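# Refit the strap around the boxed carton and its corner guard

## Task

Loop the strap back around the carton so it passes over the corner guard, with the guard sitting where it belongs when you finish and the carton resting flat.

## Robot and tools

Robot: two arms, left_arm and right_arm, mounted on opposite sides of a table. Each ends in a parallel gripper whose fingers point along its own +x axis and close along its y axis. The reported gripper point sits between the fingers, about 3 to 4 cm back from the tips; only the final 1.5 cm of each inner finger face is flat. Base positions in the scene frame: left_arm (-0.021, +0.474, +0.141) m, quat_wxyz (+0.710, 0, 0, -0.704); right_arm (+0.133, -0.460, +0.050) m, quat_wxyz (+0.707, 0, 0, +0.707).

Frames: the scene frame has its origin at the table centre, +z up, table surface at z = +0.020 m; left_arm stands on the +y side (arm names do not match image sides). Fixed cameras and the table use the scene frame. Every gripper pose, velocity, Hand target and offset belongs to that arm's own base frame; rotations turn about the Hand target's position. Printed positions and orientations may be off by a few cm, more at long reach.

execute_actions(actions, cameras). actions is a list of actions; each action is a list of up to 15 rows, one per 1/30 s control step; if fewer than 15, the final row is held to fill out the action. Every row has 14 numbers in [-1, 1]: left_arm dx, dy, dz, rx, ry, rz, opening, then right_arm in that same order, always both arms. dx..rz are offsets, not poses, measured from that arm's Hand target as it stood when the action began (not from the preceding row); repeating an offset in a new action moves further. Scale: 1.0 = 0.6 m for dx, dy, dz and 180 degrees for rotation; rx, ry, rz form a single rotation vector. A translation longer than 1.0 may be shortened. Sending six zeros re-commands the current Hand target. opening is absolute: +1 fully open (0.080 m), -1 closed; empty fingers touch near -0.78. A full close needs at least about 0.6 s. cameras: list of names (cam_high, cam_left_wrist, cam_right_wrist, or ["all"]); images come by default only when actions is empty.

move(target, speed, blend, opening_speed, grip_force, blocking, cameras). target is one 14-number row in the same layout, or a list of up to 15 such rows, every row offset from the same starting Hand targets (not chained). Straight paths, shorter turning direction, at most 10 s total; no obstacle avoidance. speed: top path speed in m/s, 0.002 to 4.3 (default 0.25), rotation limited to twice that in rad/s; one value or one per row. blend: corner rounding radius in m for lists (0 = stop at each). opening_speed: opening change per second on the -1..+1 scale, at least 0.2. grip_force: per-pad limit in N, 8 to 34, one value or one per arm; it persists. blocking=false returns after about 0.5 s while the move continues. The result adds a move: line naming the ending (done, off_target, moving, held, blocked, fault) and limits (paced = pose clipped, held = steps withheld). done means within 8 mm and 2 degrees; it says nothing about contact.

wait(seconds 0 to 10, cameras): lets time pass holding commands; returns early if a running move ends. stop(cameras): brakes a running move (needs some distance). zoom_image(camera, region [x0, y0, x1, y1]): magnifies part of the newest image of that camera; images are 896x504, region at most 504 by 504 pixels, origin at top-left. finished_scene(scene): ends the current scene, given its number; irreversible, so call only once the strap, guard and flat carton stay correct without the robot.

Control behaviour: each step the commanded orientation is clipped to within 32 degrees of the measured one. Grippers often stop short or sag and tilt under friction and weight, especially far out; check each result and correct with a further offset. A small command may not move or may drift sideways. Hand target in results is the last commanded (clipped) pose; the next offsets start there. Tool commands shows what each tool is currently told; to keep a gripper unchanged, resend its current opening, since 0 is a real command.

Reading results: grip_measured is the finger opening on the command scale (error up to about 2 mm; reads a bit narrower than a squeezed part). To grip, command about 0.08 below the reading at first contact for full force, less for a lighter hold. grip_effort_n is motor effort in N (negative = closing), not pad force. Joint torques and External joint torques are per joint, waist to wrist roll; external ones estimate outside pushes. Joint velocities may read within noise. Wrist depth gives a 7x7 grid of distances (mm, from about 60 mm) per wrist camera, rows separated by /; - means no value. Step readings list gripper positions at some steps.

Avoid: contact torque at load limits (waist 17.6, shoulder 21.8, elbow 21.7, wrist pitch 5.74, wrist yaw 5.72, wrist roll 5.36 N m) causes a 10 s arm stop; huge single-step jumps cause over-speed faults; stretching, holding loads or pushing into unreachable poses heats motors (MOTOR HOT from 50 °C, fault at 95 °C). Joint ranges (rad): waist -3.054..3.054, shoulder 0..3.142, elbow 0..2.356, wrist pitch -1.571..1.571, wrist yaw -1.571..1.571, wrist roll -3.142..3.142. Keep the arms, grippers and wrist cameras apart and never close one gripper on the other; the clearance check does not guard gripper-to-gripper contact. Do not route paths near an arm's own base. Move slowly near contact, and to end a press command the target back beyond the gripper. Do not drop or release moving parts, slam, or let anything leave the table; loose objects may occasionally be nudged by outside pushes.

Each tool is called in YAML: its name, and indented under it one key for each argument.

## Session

execute_actions:
  actions: []

zoom_image:
  camera: "cam_high"
  region: [380, 120, 600, 320]

Scene clock: 0.00 s.
left_arm: end_effector_position=(+0.3230, +0.0706, +0.1296) grip_measured=+1.000 grip_effort_n=n/a end_effector_quat_wxyz=(+0.971, -0.168, -0.004, +0.172) | right_arm: end_effector_position=(+0.1004, -0.0941, +0.1491) grip_measured=+1.000 grip_effort_n=n/a end_effector_quat_wxyz=(+0.431, +0.592, +0.437, -0.522)
Joint positions: left_arm=[0.11 1.511 0.154 1.306 -0.233 -0.345 0.08] | right_arm=[-0.863 1.046 0.943 -1.472 -0.1 0.955 0.08]
Joint velocities: within noise
Joint torques (N m): no reading
External joint torques (N m): no reading
Motor temperatures (°C): left_arm=[23 24 27 29 28 27] | right_arm=[27 30 28 32 29 25]
Heat: left arm: hottest wrist pitch 29 °C (+0.0 °C/min); right arm: hottest wrist pitch 32 °C (+0.0 °C/min).
Wrist depth (mm): cam_left_wrist=[963 1910 2097 511 563 2473 - / - - - 549 623 2025 - / - - 2135 630 645 - - / 1284 - 609 677 1850 2526 - / 1186 449 523 618 669 2195 - / - - 411 - 475 - - / - - 314 194 455 - -] | cam_right_wrist=[229 223 219 214 210 186 190 / 244 240 233 229 225 205 212 / 261 255 249 241 237 213 226 / 281 273 267 261 252 218 212 / 304 296 282 283 272 217 189 / 324 76 94 305 297 95 84 / - - 329 329 324 306 -]
Hand target: left_arm +0.3232, +0.0706, +0.1303; +0.971, -0.168, -0.006, +0.172 | right_arm +0.1004, -0.0941, +0.1492; +0.431, +0.592, +0.437, -0.522
Tool commands: left_gripper/opening=+1.0 right_gripper/opening=+1.0

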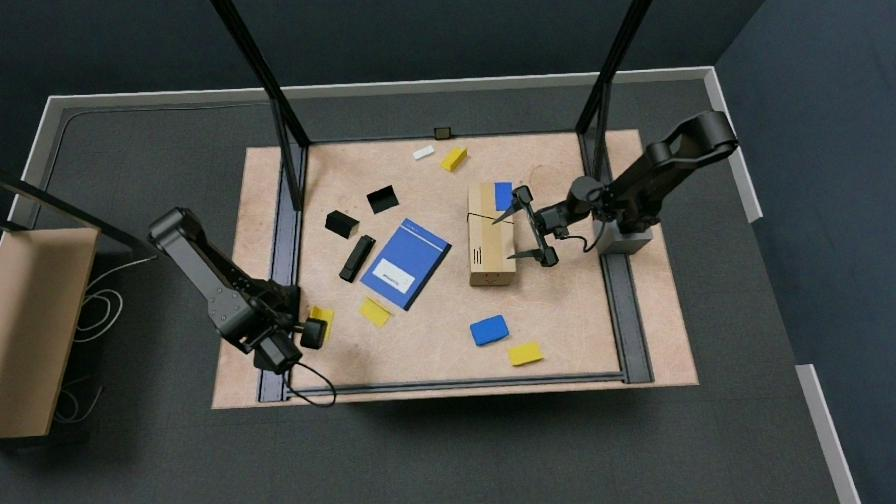

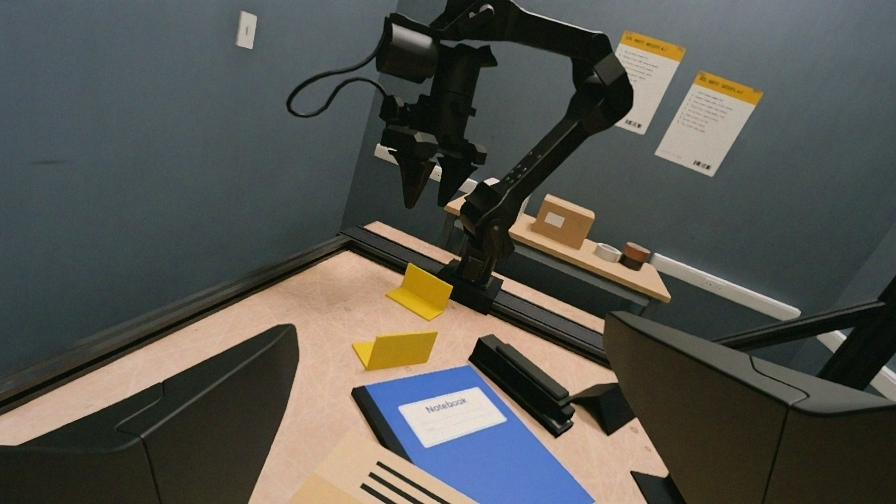

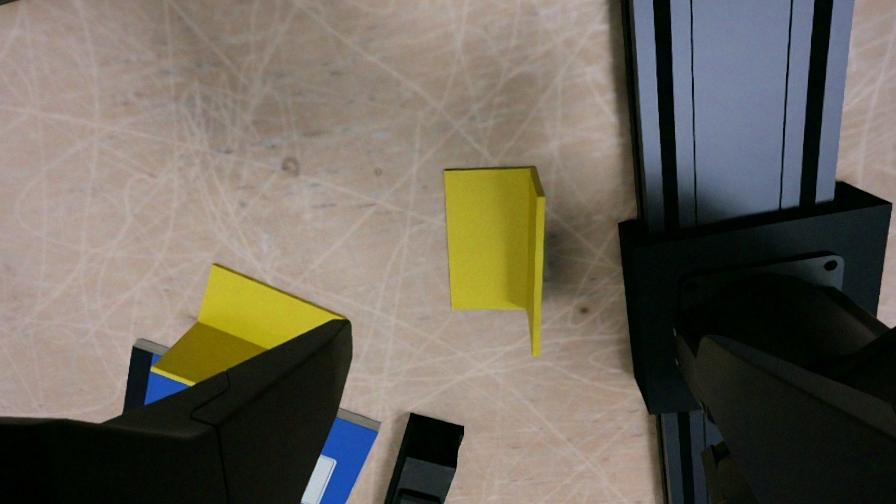

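Scaled by 2.291 from the camera's 896x504 image, which has a finer 1280x720 frame.

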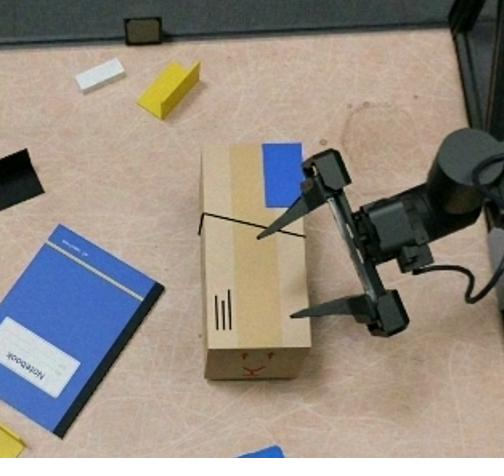

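move:
  target:
    - [-0.1,-0.03,0.15,0,0,0,1,0.2,0.157,0.168,-0.13,-0.09,0.265,1]
    - [-0.255,-0.11,0.283,0.0465,0.303,-0.154,-0.11,0.467,0.407,0.068,-0.26,-0.179,0.530,-0.11]
  blend: 0.03
  speed: 0.3
  cameras: ["all"]

zoom_image:
  camera: "cam_left_wrist"
  region: [300, 80, 660, 320]

Scene clock: 14.80 s.
left_arm: end_effector_position=(+0.1698, +0.0056, +0.2971) grip_measured=-0.105 grip_effort_n=-16.5 end_effector_quat_wxyz=(+0.885, -0.001, +0.465, +0.003) | right_arm: end_effector_position=(+0.3783, +0.1473, +0.1908) grip_measured=-0.107 grip_effort_n=-15.1 end_effector_quat_wxyz=(+0.924, +0.003, +0.382, -0.003)
Joint positions: left_arm=[0.059 0.902 1.381 -1.447 0.03 0.043 0.03] | right_arm=[0.498 1.544 1.226 -0.531 0.349 0.374 0.03]
Joint torques (N m): left_arm=[-0.42 -0.36 6.35 1.24 0.08 0.15] | right_arm=[0.18 -5.69 8.58 1.6 0.05 -0.14]
External joint torques (N m): left_arm=[-0.43 0.09 1.08 -0.05 0.06 0.15] | right_arm=[0.19 0.91 1.77 0.23 -0.13 -0.14]
Heat: left arm: hottest wrist pitch 32 °C (+12.2 °C/min); right arm: hottest wrist pitch 32 °C (+0.0 °C/min).
Wrist depth (mm): cam_left_wrist=[1576 586 586 599 605 1690 - / 1496 559 558 558 573 592 1424 / 1566 530 397 393 539 558 - / 1415 503 503 448 513 530 1390 / 1666 478 490 495 504 503 1390 / 463 464 - 468 - 488 1407 / - - - 452 - - -] | cam_right_wrist=[398 386 208 207 207 205 390 / 369 364 221 213 207 202 364 / 345 343 284 269 258 263 324 / 322 320 319 319 313 318 312 / 302 301 300 294 299 297 298 / 285 287 - 271 104 284 280 / - - - 259 254 - -]
Hand target: left_arm +0.1702, +0.0046, +0.3000; +0.887, +0.000, +0.462, +0.000 | right_arm +0.3806, +0.1501, +0.1899; +0.924, +0.001, +0.383, +0.000
Off the commanded pose: left_arm 0.003 m, 1 deg | right_arm 0.004 m, 0 deg.
move: done

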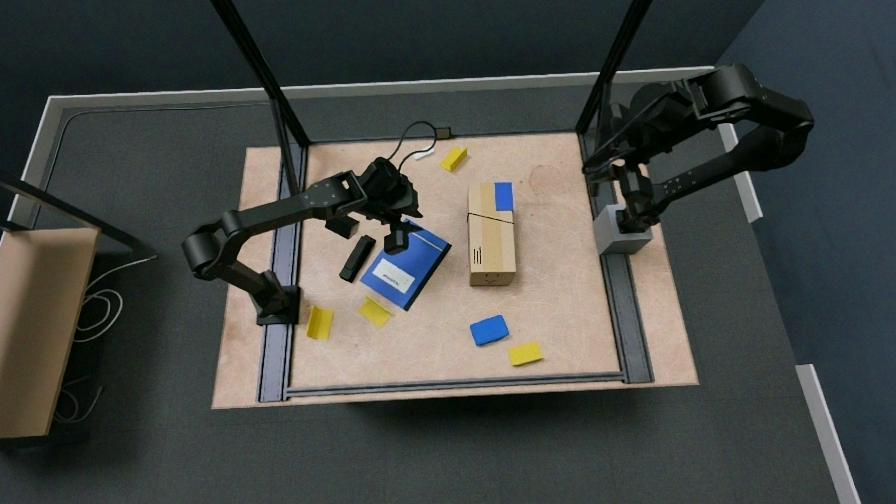

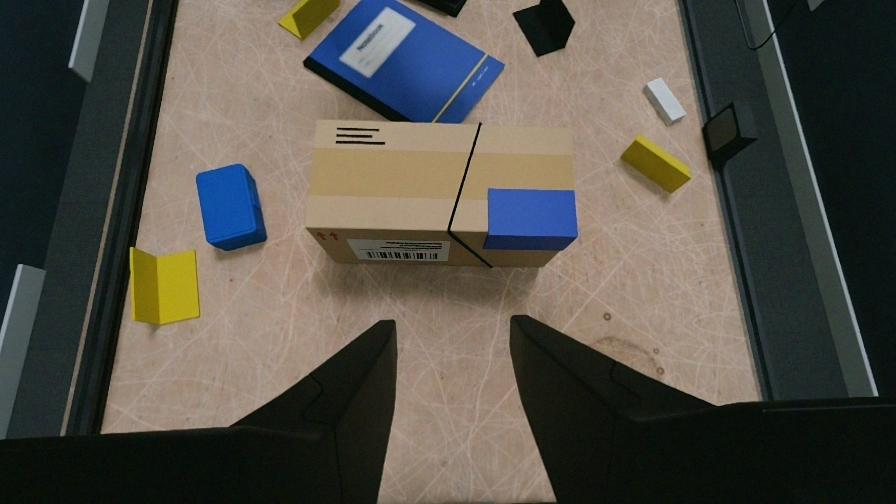

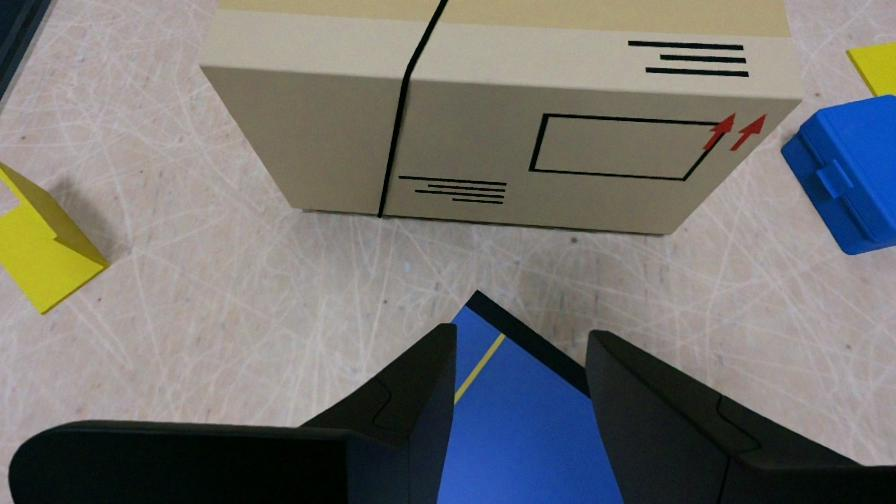

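Scaled by 1.400 from the camera's 896x504 image, which has a finer 1280x720 frame.

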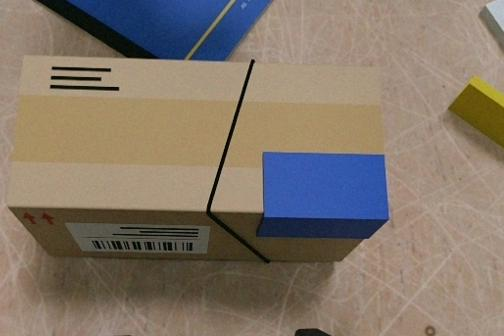

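move:
  target: [0.129,-0.013,-0.417,0,-0.056,0,-0.11,0.175,0.06,-0.052,0,0,0,-0.11]
  speed: 0.2
  cameras: ["all"]

Scene clock: 26.73 s.
left_arm: end_effector_position=(+0.2499, -0.0033, +0.0541) grip_measured=-0.106 grip_effort_n=-17.4 end_effector_quat_wxyz=(+0.926, -0.001, +0.377, -0.002) | right_arm: end_effector_position=(+0.4822, +0.1854, +0.1631) grip_measured=-0.108 grip_effort_n=-14.7 end_effector_quat_wxyz=(+0.925, +0.003, +0.379, -0.001)
Joint positions: left_arm=[-0.018 0.959 0.254 -0.069 -0.009 -0.012 0.03] | right_arm=[0.459 1.967 1.615 -0.479 0.32 0.339 0.03]
Joint torques (N m): left_arm=[-0.14 -1.65 4.79 1.75 -0.27 -0.09] | right_arm=[-0.24 -8.39 8.87 1.41 0.04 -0.15]
External joint torques (N m): left_arm=[-0.12 0.25 -1.47 0.3 -0.27 -0.09] | right_arm=[-0.25 1.35 2.08 0.02 -0.12 -0.15]
Heat: left arm: hottest wrist pitch 32 °C (+6.7 °C/min); right arm: hottest wrist pitch 33 °C (+2.2 °C/min).
Wrist depth (mm): cam_left_wrist=[364 173 174 178 179 396 409 / 324 155 158 160 161 164 359 / 146 142 144 144 144 - 305 / 133 134 136 138 136 137 290 / 253 219 181 183 202 261 272 / 239 244 - 244 - 256 257 / - - - 228 - - -] | cam_right_wrist=[353 353 159 158 161 160 159 / 326 327 150 150 147 148 149 / 306 295 141 140 139 138 138 / 285 277 130 131 130 129 131 / 268 264 170 140 132 132 125 / 252 254 - 244 214 194 205 / - - - 236 231 - -]
Hand target: left_arm +0.2475, -0.0031, +0.0498; +0.924, +0.000, +0.382, +0.000 | right_arm +0.4855, +0.1861, +0.1588; +0.924, +0.001, +0.382, +0.000
Off the commanded pose: left_arm 0.005 m, 1 deg | right_arm 0.006 m, 0 deg.
move: done

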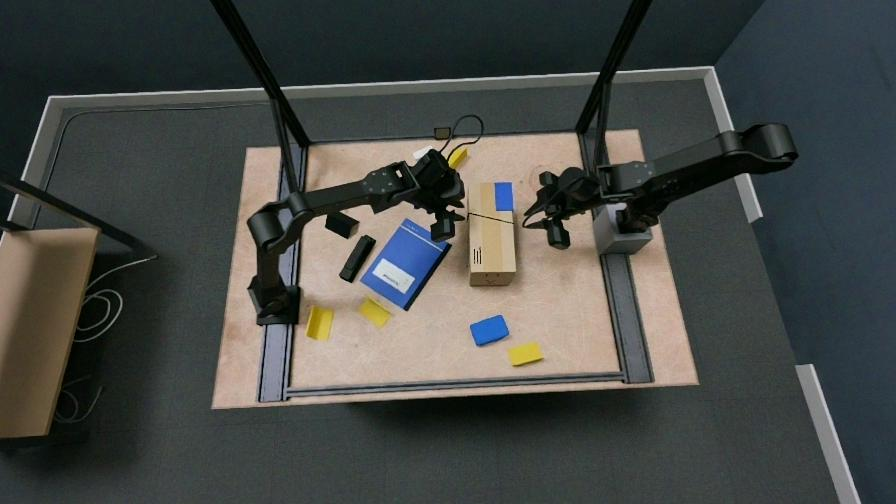

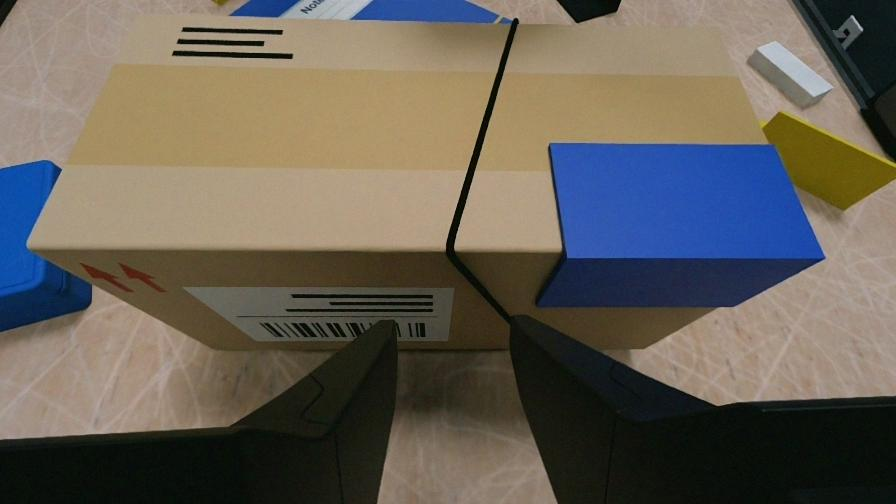

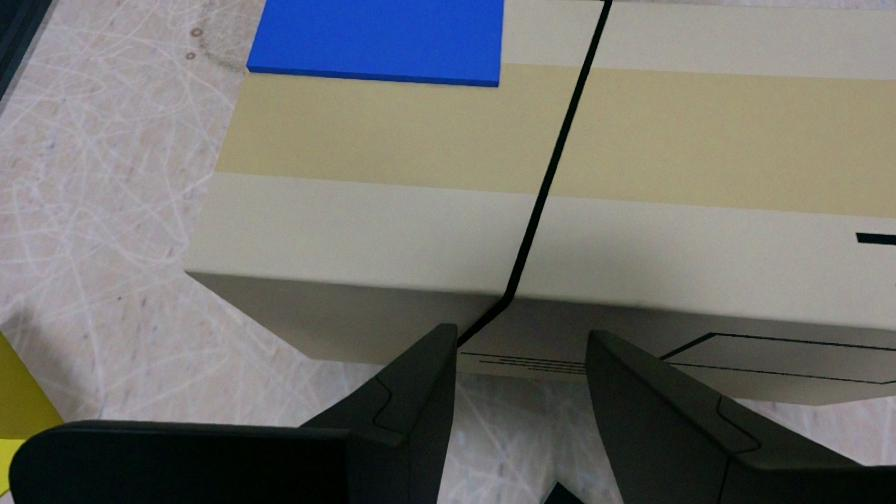

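move:
  target: [0.041,0,-0.016,0,0,0,-0.11,0.016,0.002,-0.023,0,0,0,-0.11]
  speed: 0.08
  cameras: ["cam_left_wrist","cam_right_wrist"]

Scene clock: 33.30 s.
left_arm: end_effector_position=(+0.2683, -0.0037, +0.0369) grip_measured=-0.106 grip_effort_n=-17.0 end_effector_quat_wxyz=(+0.922, +0.000, +0.387, -0.002) | right_arm: end_effector_position=(+0.4915, +0.1866, +0.1489) grip_measured=-0.108 grip_effort_n=-14.7 end_effector_quat_wxyz=(+0.925, +0.002, +0.380, -0.001)
Joint positions: left_arm=[-0.018 1.162 0.269 0.099 -0.009 -0.012 0.03] | right_arm=[0.452 2.011 1.622 -0.444 0.315 0.333 0.03]
Joint torques (N m): left_arm=[0.13 -2.25 6.79 1.71 -0.19 0.04] | right_arm=[-0.22 -8.69 8.83 1.61 0.03 -0.15]
External joint torques (N m): left_arm=[0.12 0.47 1.06 0.28 -0.18 0.04] | right_arm=[-0.22 1.5 1.96 0.2 -0.13 -0.15]
Motor temperatures (°C): left_arm=[23 24 30 32 28 27] | right_arm=[27 32 34 34 29 25]
Heat: left arm: hottest wrist pitch 32 °C (+5.4 °C/min); right arm: hottest elbow 34 °C (+10.8 °C/min).
Wrist depth (mm): cam_left_wrist=[142 143 145 150 149 152 360 / 128 130 129 134 136 137 321 / 120 120 120 121 125 121 122 / - 110 112 113 111 111 113 / 157 142 129 161 131 134 247 / 221 226 - 223 - 235 239 / - - - 213 - - -] | cam_right_wrist=[330 326 138 138 141 140 139 / 308 136 132 131 131 130 131 / 286 125 123 122 120 121 121 / 269 115 115 114 114 113 113 / 253 246 135 111 110 109 108 / 238 239 - 202 168 144 176 / - - - 222 220 - -]
Hand target: left_arm +0.2722, -0.0031, +0.0403; +0.924, +0.000, +0.382, +0.000 | right_arm +0.4951, +0.1873, +0.1449; +0.924, +0.001, +0.382, +0.000
Off the commanded pose: left_arm 0.005 m, 1 deg | right_arm 0.005 m, 0 deg.
move: done
Images, in order (width x height): cam_left_wrist 896x504, cam_right_wrist 896x504.

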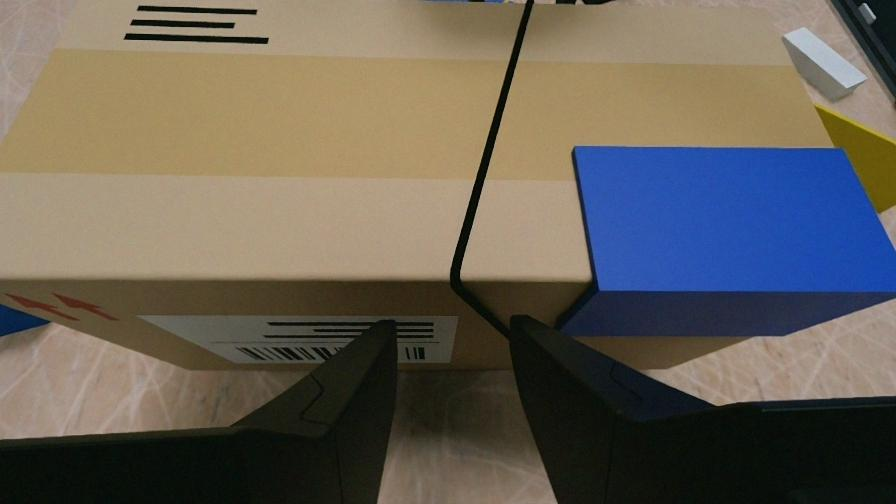

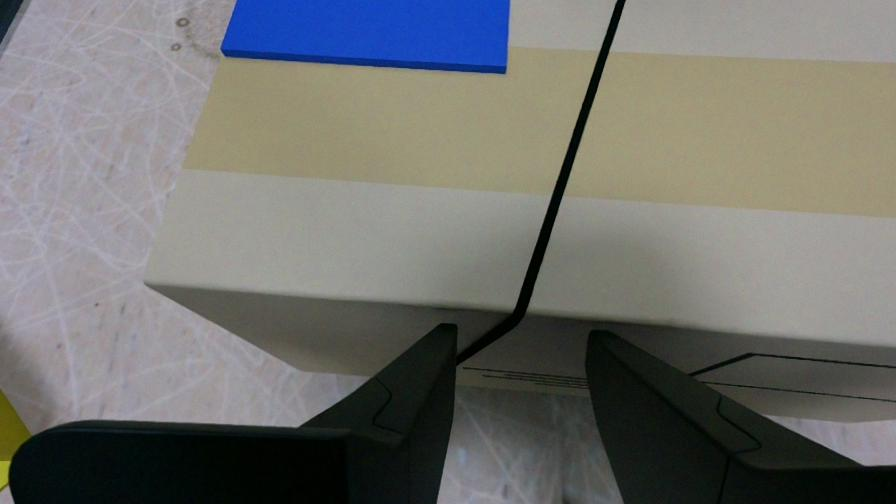

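move:
  target:
    - [0.017,0,-0.001,0,0,0,-0.11,0.006,0.002,-0.006,0,0,0,-0.11]
    - [0.017,0,-0.001,0,0,0,-0.11,0.006,0.002,-0.006,0,0,0,-0.11]
  speed: 0.06
  cameras: ["cam_left_wrist","cam_right_wrist"]

Scene clock: 37.23 s.
left_arm: end_effector_position=(+0.2767, -0.0038, +0.0349) grip_measured=-0.106 grip_effort_n=-17.0 end_effector_quat_wxyz=(+0.921, +0.000, +0.389, -0.002) | right_arm: end_effector_position=(+0.4935, +0.1874, +0.1471) grip_measured=-0.108 grip_effort_n=-15.1 end_effector_quat_wxyz=(+0.925, +0.002, +0.381, -0.001)
Joint positions: left_arm=[-0.018 1.222 0.294 0.128 -0.009 -0.012 0.03] | right_arm=[0.451 2.02 1.628 -0.441 0.315 0.333 0.03]
Joint torques (N m): left_arm=[0.29 -2.49 6.91 1.88 -0.17 0.04] | right_arm=[-0.32 -7.96 9.22 1.89 0.02 -0.17]
External joint torques (N m): left_arm=[0.27 0.58 1.23 0.43 -0.16 0.04] | right_arm=[-0.25 2.24 2.39 0.49 -0.14 -0.17]
Heat: left arm: hottest wrist pitch 33 °C (+6.4 °C/min); right arm: hottest elbow 35 °C (+11.3 °C/min).
Wrist depth (mm): cam_left_wrist=[138 140 142 141 145 148 360 / 125 126 128 130 131 133 137 / 117 116 117 119 120 118 119 / 106 107 107 111 109 107 110 / 126 114 104 116 106 117 118 / 219 217 - 219 - 233 237 / - - - 211 - - -] | cam_right_wrist=[330 324 136 136 139 139 137 / 306 134 130 129 129 128 129 / 285 123 121 121 120 119 119 / 268 114 113 113 112 111 111 / 251 244 128 109 107 108 106 / 237 238 - 196 159 136 155 / - - - 221 219 - -]
Hand target: left_arm +0.2823, -0.0031, +0.0396; +0.924, +0.000, +0.382, +0.000 | right_arm +0.4988, +0.1884, +0.1415; +0.924, +0.001, +0.382, +0.000
Off the commanded pose: left_arm 0.008 m, 1 deg | right_arm 0.008 m, 0 deg.
move: done
Images, in order (width x height): cam_left_wrist 896x504, cam_right_wrist 896x504.

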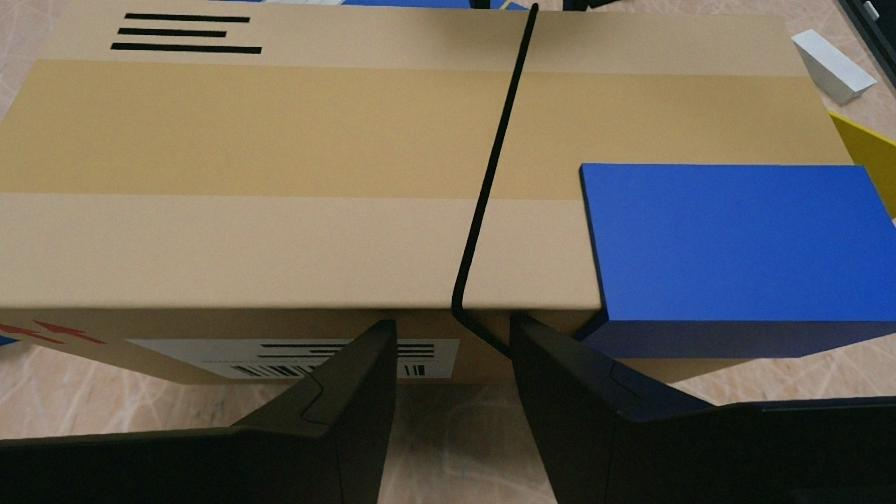

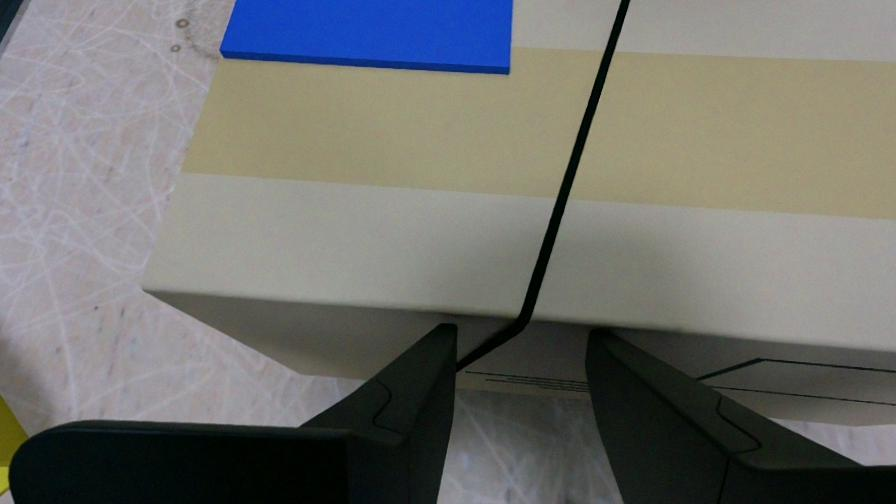

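move:
  target: [0.003,0,0.001,0,0,0,-1,0,0,0,0,0,0,-1]
  opening_speed: 0.6
  cameras: ["cam_left_wrist","cam_right_wrist"]

zoom_image:
  camera: "cam_left_wrist"
  region: [330, 200, 580, 380]

zoom_image:
  camera: "cam_right_wrist"
  region: [400, 220, 650, 400]

Scene clock: 43.00 s.
left_arm: end_effector_position=(+0.2773, -0.0042, +0.0337) grip_measured=-0.757 grip_effort_n=-83.5 end_effector_quat_wxyz=(+0.920, +0.000, +0.392, -0.003) | right_arm: end_effector_position=(+0.4940, +0.1885, +0.1446) grip_measured=-0.772 grip_effort_n=-32.3 end_effector_quat_wxyz=(+0.924, +0.002, +0.383, +0.002)
Joint positions: left_arm=[-0.02 1.233 0.298 0.128 -0.009 -0.012 0.001] | right_arm=[0.451 2.027 1.63 -0.44 0.309 0.332 0]
Joint torques (N m): left_arm=[0.35 -2.87 7.32 1.83 -0.2 0.05] | right_arm=[-0.29 -8.66 9.11 1.77 0.19 -0.15]
External joint torques (N m): left_arm=[0.36 0.22 1.71 0.4 -0.2 0.05] | right_arm=[-0.31 1.48 2.37 0.41 0.04 -0.15]
Heat: left arm: hottest wrist pitch 34 °C (+7.0 °C/min); right arm: hottest elbow 37 °C (+12.6 °C/min).
Wrist depth (mm): cam_left_wrist=[134 138 137 139 142 144 344 / 120 124 127 127 129 131 134 / 114 115 115 116 119 115 115 / 103 105 106 107 107 105 - / 125 113 113 103 116 103 240 / 217 217 - - 227 229 234 / - - - - - - -] | cam_right_wrist=[324 319 131 131 132 133 132 / 301 128 125 125 124 124 123 / 281 119 117 117 116 116 115 / 263 110 111 109 108 109 108 / 248 241 129 113 105 104 103 / 234 232 232 - 81 169 151 / - - - - - - 221]
Hand target: left_arm +0.2841, -0.0031, +0.0402; +0.924, +0.000, +0.382, +0.000 | right_arm +0.4988, +0.1885, +0.1414; +0.924, +0.001, +0.382, +0.000
Off the commanded pose: left_arm 0.010 m, 1 deg | right_arm 0.006 m, 0 deg.
move: off_target (left_arm)
Images, in order (width x height): cam_left_wrist 896x504, cam_right_wrist 896x504.

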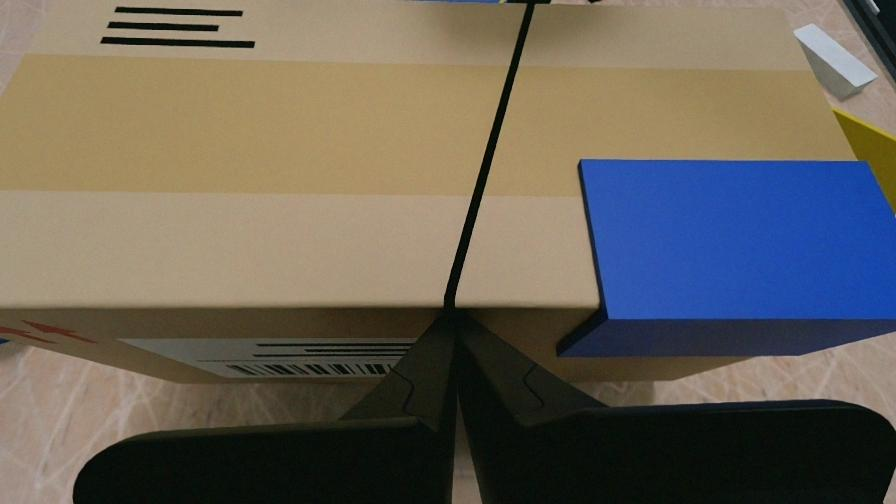

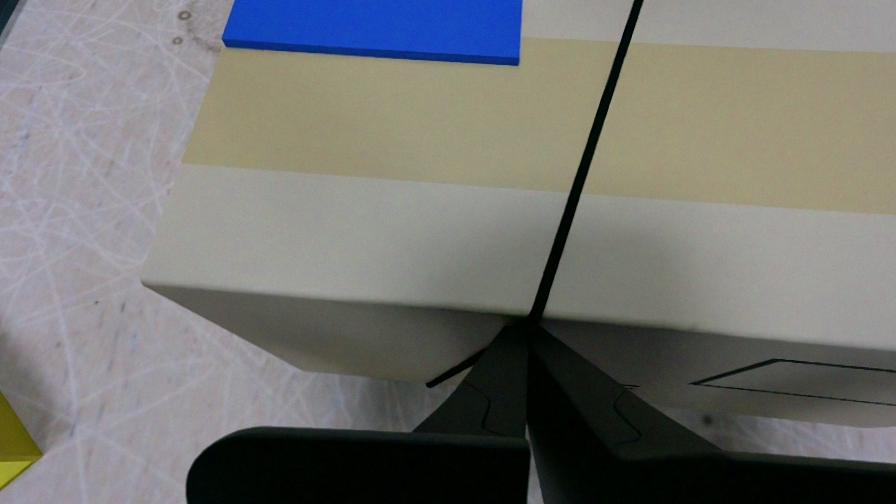

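Scaled by 2.016 from the camera's 896x504 image, which has a finer 1280x720 frame.

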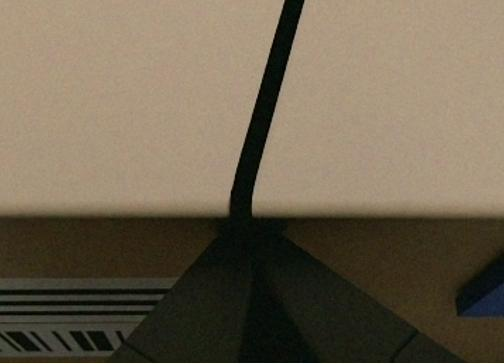

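Scaled by 2.016 from the camera's 896x504 image, which has a finer 1280x720 frame.

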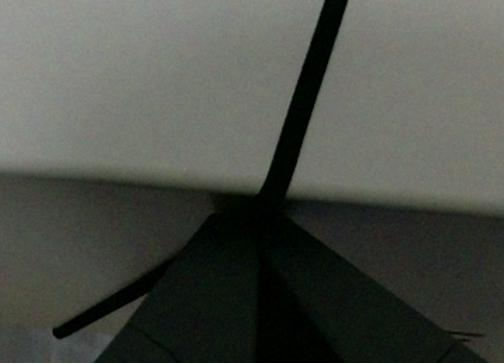

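move:
  target: [-0.033,0,0.021,0,0,0,-1,-0.028,0,0.036,0,0,0,-1]
  speed: 0.05
  cameras: ["cam_left_wrist","cam_right_wrist"]

Scene clock: 47.13 s.
left_arm: end_effector_position=(+0.2652, -0.0040, +0.0527) grip_measured=-0.757 grip_effort_n=-83.5 end_effector_quat_wxyz=(+0.924, +0.000, +0.383, -0.003) | right_arm: end_effector_position=(+0.4843, +0.1877, +0.1486) grip_measured=-0.773 grip_effort_n=-28.6 end_effector_quat_wxyz=(+0.919, -0.005, +0.394, -0.001)
Joint positions: left_arm=[-0.02 1.072 0.298 -0.011 -0.009 -0.012 0.001] | right_arm=[0.46 2.005 1.63 -0.493 0.316 0.337 0]
Joint torques (N m): left_arm=[0.25 -3.21 5.39 1.36 -0.23 -0.03] | right_arm=[0.46 -14.06 7.54 1.24 0.32 0.21]
External joint torques (N m): left_arm=[0.26 -0.7 -0.79 -0.1 -0.23 -0.04] | right_arm=[0.46 -3.96 0.73 -0.12 0.15 0.2]
Heat: left arm: hottest wrist pitch 34 °C (+6.4 °C/min); right arm: hottest elbow 37 °C (+11.5 °C/min).
Wrist depth (mm): cam_left_wrist=[357 167 169 166 378 386 394 / 318 149 155 156 158 162 345 / - 139 140 141 146 142 290 / 128 130 129 130 130 129 287 / 166 150 168 127 142 143 266 / 237 238 - - 245 250 254 / - - - - - - -] | cam_right_wrist=[314 307 135 133 135 135 134 / 294 128 126 126 126 126 127 / 276 120 118 118 118 118 118 / 261 121 114 113 111 110 111 / 246 246 178 149 128 131 123 / 233 233 235 - 80 229 229 / - - - - - - 227]
Hand target: left_arm +0.2644, -0.0031, +0.0528; +0.924, +0.000, +0.382, +0.000 | right_arm +0.4820, +0.1885, +0.1630; +0.924, +0.001, +0.382, +0.000
Off the commanded pose: left_arm 0.001 m, 0 deg | right_arm 0.015 m, 2 deg.
move: off_target (right_arm)
Images, in order (width x height): cam_left_wrist 896x504, cam_right_wrist 896x504.

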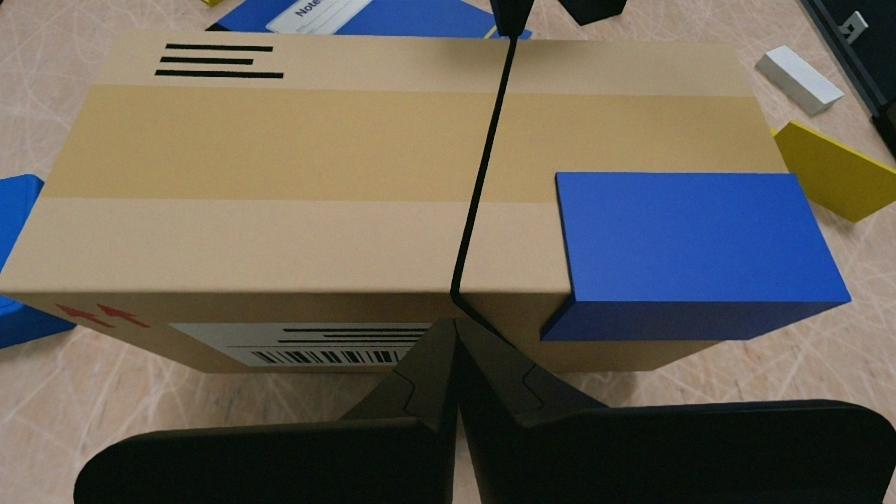

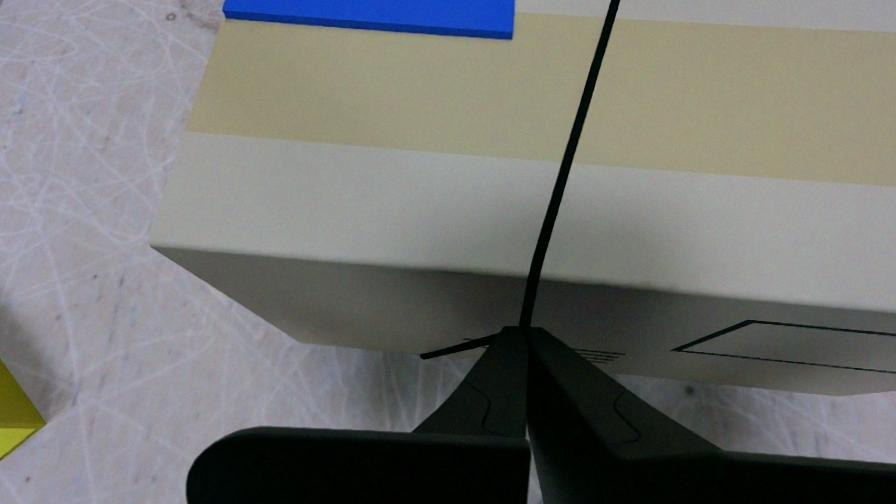

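move:
  target:
    - [0.008,0,-0.01,0,0,0,-0.11,0,0,-0.008,0,0,0,-1]
    - [0.038,0,-0.0115,0,0,0,-0.11,0,0,-0.008,0,0,0,-1]
  speed: 0.05
  cameras: ["cam_left_wrist","cam_right_wrist"]

zoom_image:
  camera: "cam_left_wrist"
  region: [330, 200, 580, 380]

Scene clock: 52.33 s.
left_arm: end_effector_position=(+0.2793, -0.0043, +0.0419) grip_measured=-0.114 grip_effort_n=19.3 end_effector_quat_wxyz=(+0.921, +0.000, +0.389, -0.003) | right_arm: end_effector_position=(+0.4850, +0.1882, +0.1478) grip_measured=-0.773 grip_effort_n=-28.6 end_effector_quat_wxyz=(+0.920, -0.004, +0.391, +0.000)
Joint positions: left_arm=[-0.02 1.206 0.32 0.085 -0.009 -0.012 0.03] | right_arm=[0.46 2.005 1.624 -0.479 0.317 0.337 0]
Joint torques (N m): left_arm=[0.11 -0.63 7.58 2.41 -0.13 0] | right_arm=[0.36 -13.79 6.56 1.52 0.32 0.2]
External joint torques (N m): left_arm=[0.14 2.42 1.81 0.97 -0.13 0] | right_arm=[0.41 -3.81 -0.18 0.17 0.15 0.2]
Motor temperatures (°C): left_arm=[23 24 32 34 28 27] | right_arm=[27 39 36 35 29 25]
Heat: left arm: hottest wrist pitch 34 °C (+5.7 °C/min); right arm: hottest shoulder 39 °C (+10.3 °C/min).
Wrist depth (mm): cam_left_wrist=[337 150 152 154 157 362 370 / 135 138 141 140 141 143 328 / 126 127 127 128 129 133 134 / 114 117 117 116 116 118 118 / 114 110 111 112 110 112 112 / 225 180 - 226 - - 243 / - - - 217 - - -] | cam_right_wrist=[317 308 134 133 135 134 134 / 295 128 126 126 126 126 127 / 277 120 118 118 118 118 118 / 261 119 114 113 111 111 111 / 247 244 171 138 134 120 107 / 234 233 235 - 81 228 210 / - - - - - - 226]
Hand target: left_arm +0.2872, -0.0031, +0.0460; +0.924, +0.000, +0.382, +0.000 | right_arm +0.4819, +0.1884, +0.1580; +0.924, +0.001, +0.383, +0.000
Off the commanded pose: left_arm 0.009 m, 1 deg | right_arm 0.011 m, 1 deg.
move: off_target (left_arm, right_arm)
Images, in order (width x height): cam_left_wrist 896x504, cam_right_wrist 896x504.

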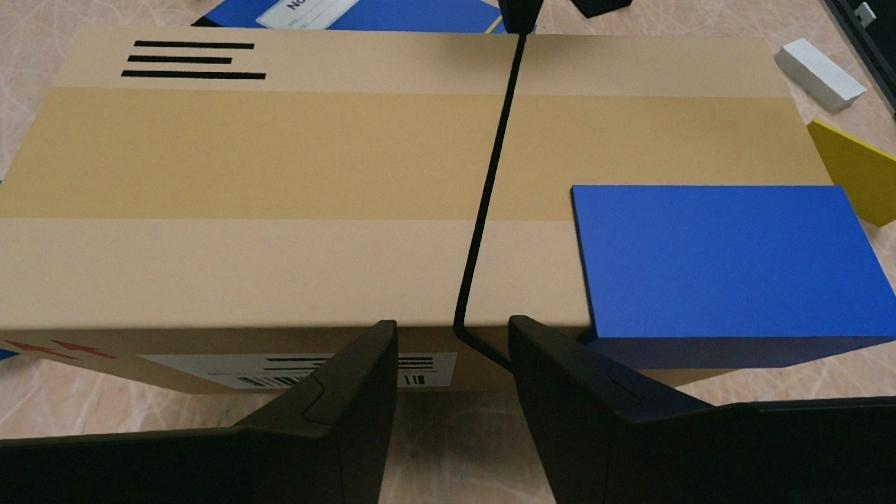

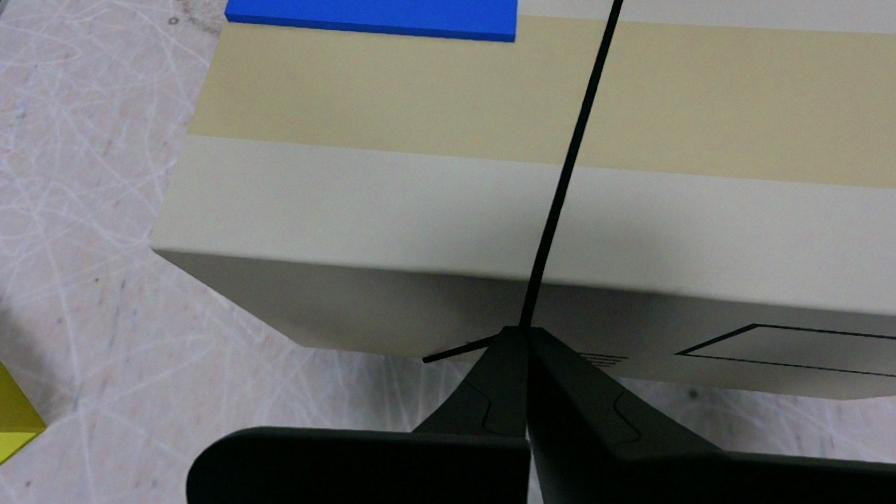

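Scaled by 2.016 from the camera's 896x504 image, which has a finer 1280x720 frame.

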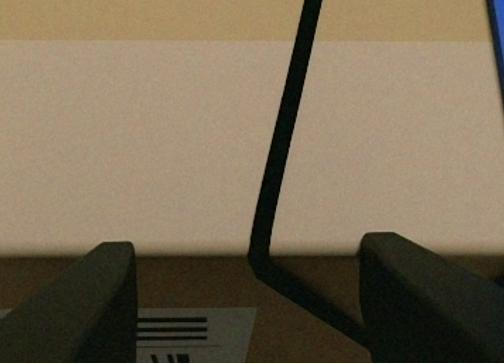

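move:
  target:
    - [-0.003,0,-0.003,0,0,0,-0.11,0,0,0,0,0,0,-1]
    - [-0.003,0,-0.003,0,0,0,-1,0,0,0,0,0,0,-1]
    - [-0.035,0,0.012,0,0,0,-1,0,0,0,0,0,0,-1]
  speed: 0.05
  cameras: ["cam_left_wrist"]

zoom_image:
  camera: "cam_left_wrist"
  region: [330, 200, 580, 380]

Scene clock: 59.03 s.
left_arm: end_effector_position=(+0.2680, -0.0055, +0.0533) grip_measured=-0.756 grip_effort_n=-83.5 end_effector_quat_wxyz=(+0.924, -0.001, +0.383, -0.006) | right_arm: end_effector_position=(+0.4851, +0.1883, +0.1478) grip_measured=-0.773 grip_effort_n=-28.6 end_effector_quat_wxyz=(+0.920, -0.004, +0.391, +0.000)
Joint positions: left_arm=[-0.023 1.089 0.309 -0.007 -0.004 -0.012 0.001] | right_arm=[0.46 2.005 1.624 -0.479 0.317 0.337 0]
Joint torques (N m): left_arm=[0.41 -4.03 5.08 1.38 -0.4 -0.04] | right_arm=[0.35 -13.78 6.56 1.5 0.32 0.2]
External joint torques (N m): left_arm=[0.41 -1.47 -0.99 -0.06 -0.4 -0.04] | right_arm=[0.35 -3.8 -0.18 0.14 0.15 0.2]
Heat: left arm: hottest wrist pitch 35 °C (+6.1 °C/min); right arm: hottest shoulder 42 °C (+12.2 °C/min). Heating fast: the right arm's shoulder motor: a push or a pull is the cause, and it goes on while you think. Ease it with your next call, before anything else.
Wrist depth (mm): cam_left_wrist=[352 350 357 170 378 382 407 / 152 149 155 156 158 162 343 / - 138 139 141 146 147 299 / 127 129 129 131 129 129 289 / 152 140 142 129 134 137 266 / 236 238 - - 245 251 254 / - - - - - - -] | cam_right_wrist=[317 308 134 133 135 134 134 / 296 128 126 126 126 126 127 / 277 120 118 118 118 118 118 / 261 120 114 112 111 111 111 / 246 243 171 139 134 120 107 / 234 233 235 - 81 228 209 / - - - - - - 225]
Hand target: left_arm +0.2662, -0.0032, +0.0532; +0.924, +0.000, +0.382, +0.000 | right_arm +0.4819, +0.1884, +0.1581; +0.924, +0.001, +0.383, +0.000
Off the commanded pose: left_arm 0.003 m, 1 deg | right_arm 0.011 m, 1 deg.
move: off_target (right_arm)
Images, in order (width x height): cam_left_wrist 896x504.

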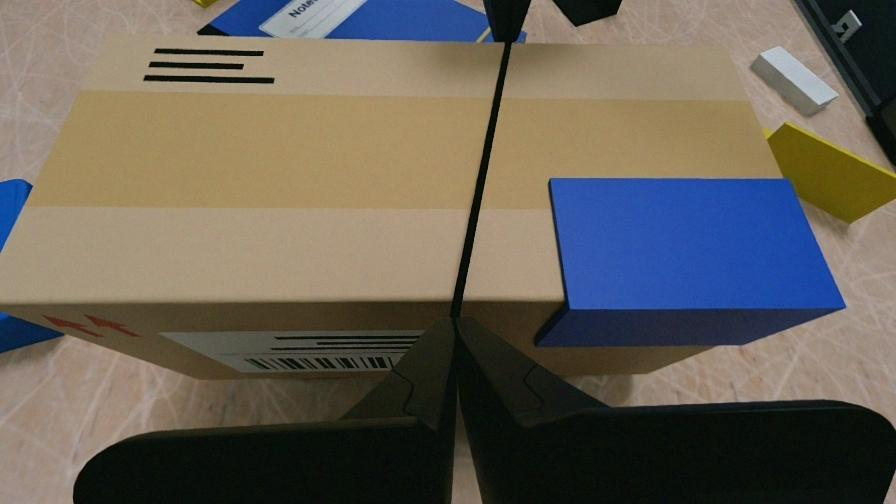

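Scaled by 2.016 from the camera's 896x504 image, which has a finer 1280x720 frame.

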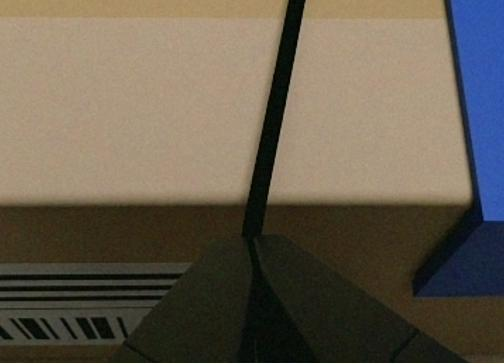

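move:
  target:
    - [-0.01,0,0.02,0,0,0,-1,0.0,0,0.012,0,0,0,-1]
    - [-0.015,-0.112,0.02,0,0,0,-1,0.003,0.06,0.012,0,0,0,-1]
  speed: [0.06,0.08]
  cameras: ["all"]

Scene clock: 68.53 s.
left_arm: end_effector_position=(+0.2541, -0.0677, +0.0600) grip_measured=-0.757 grip_effort_n=-83.5 end_effector_quat_wxyz=(+0.922, +0.002, +0.388, +0.001) | right_arm: end_effector_position=(+0.4811, +0.2226, +0.1700) grip_measured=-0.775 grip_effort_n=-15.1 end_effector_quat_wxyz=(+0.925, +0.001, +0.380, +0.003)
Joint positions: left_arm=[-0.429 1.082 0.354 -0.116 -0.299 -0.315 0.001] | right_arm=[0.535 2.036 1.746 -0.563 0.366 0.394 0]
Joint torques (N m): left_arm=[-0.7 -2.73 7.33 1.25 -0.35 -0.07] | right_arm=[0.13 -8.81 8.89 1.37 0.28 0.21]
External joint torques (N m): left_arm=[-0.69 -0.11 1.16 -0.12 -0.19 -0.07] | right_arm=[-0.01 1.37 2.16 0.04 0.11 0.21]
Motor temperatures (°C): left_arm=[23 25 32 35 28 27] | right_arm=[27 45 37 36 29 25]
Heat: left arm: hottest wrist pitch 35 °C (+4.0 °C/min); right arm: hottest shoulder 45 °C (+15.1 °C/min).
Wrist depth (mm): cam_left_wrist=[176 175 179 179 382 381 - / 160 161 162 163 171 345 - / 144 147 148 149 304 312 315 / 137 138 138 136 139 291 294 / 204 184 185 142 261 270 272 / 246 249 - - 254 255 256 / - - - - - - -] | cam_right_wrist=[371 358 358 166 165 169 167 / 333 333 331 158 157 156 156 / 310 310 306 147 146 146 145 / 291 290 141 136 137 136 136 / 274 271 268 154 144 143 131 / 250 257 256 - 80 236 216 / - - - - - - 246]
Hand target: left_arm +0.2572, -0.0703, +0.0651; +0.924, +0.000, +0.382, +0.000 | right_arm +0.4838, +0.2244, +0.1653; +0.924, +0.001, +0.382, +0.000
Off the commanded pose: left_arm 0.007 m, 1 deg | right_arm 0.006 m, 0 deg.
move: done

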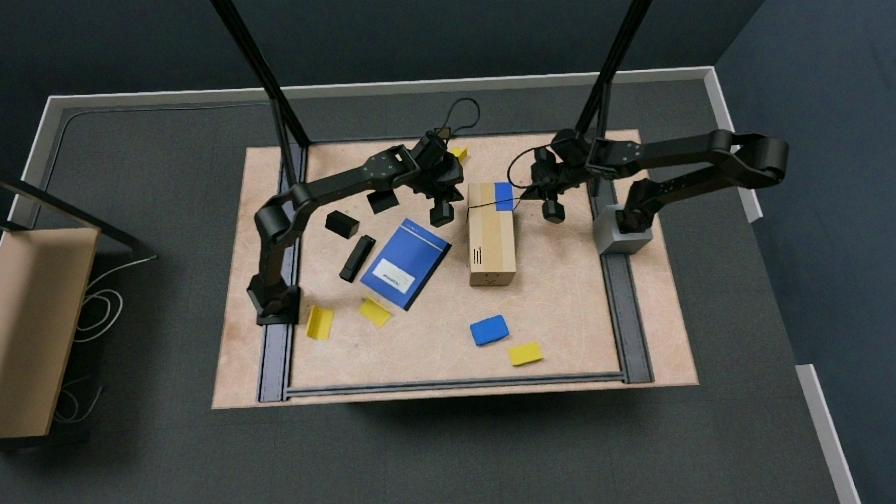

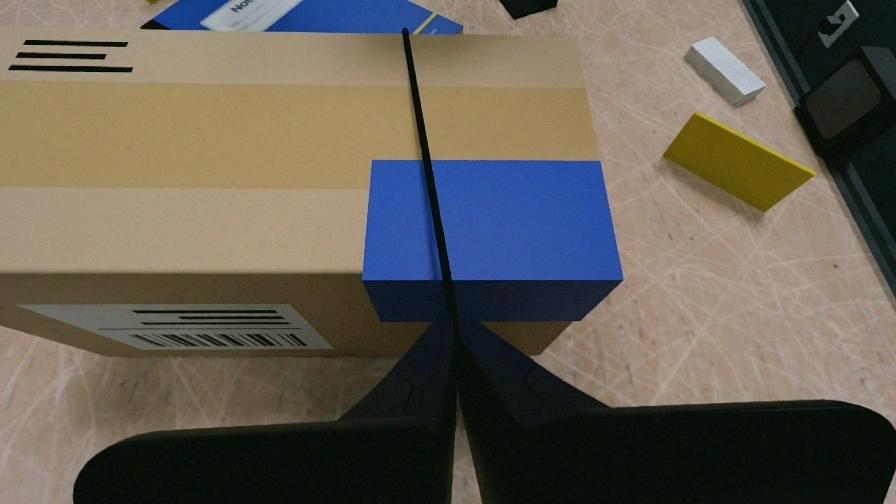

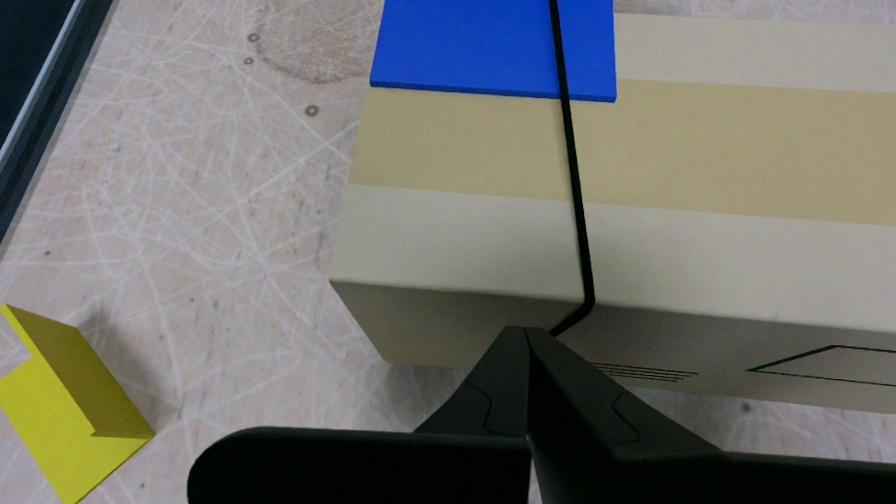

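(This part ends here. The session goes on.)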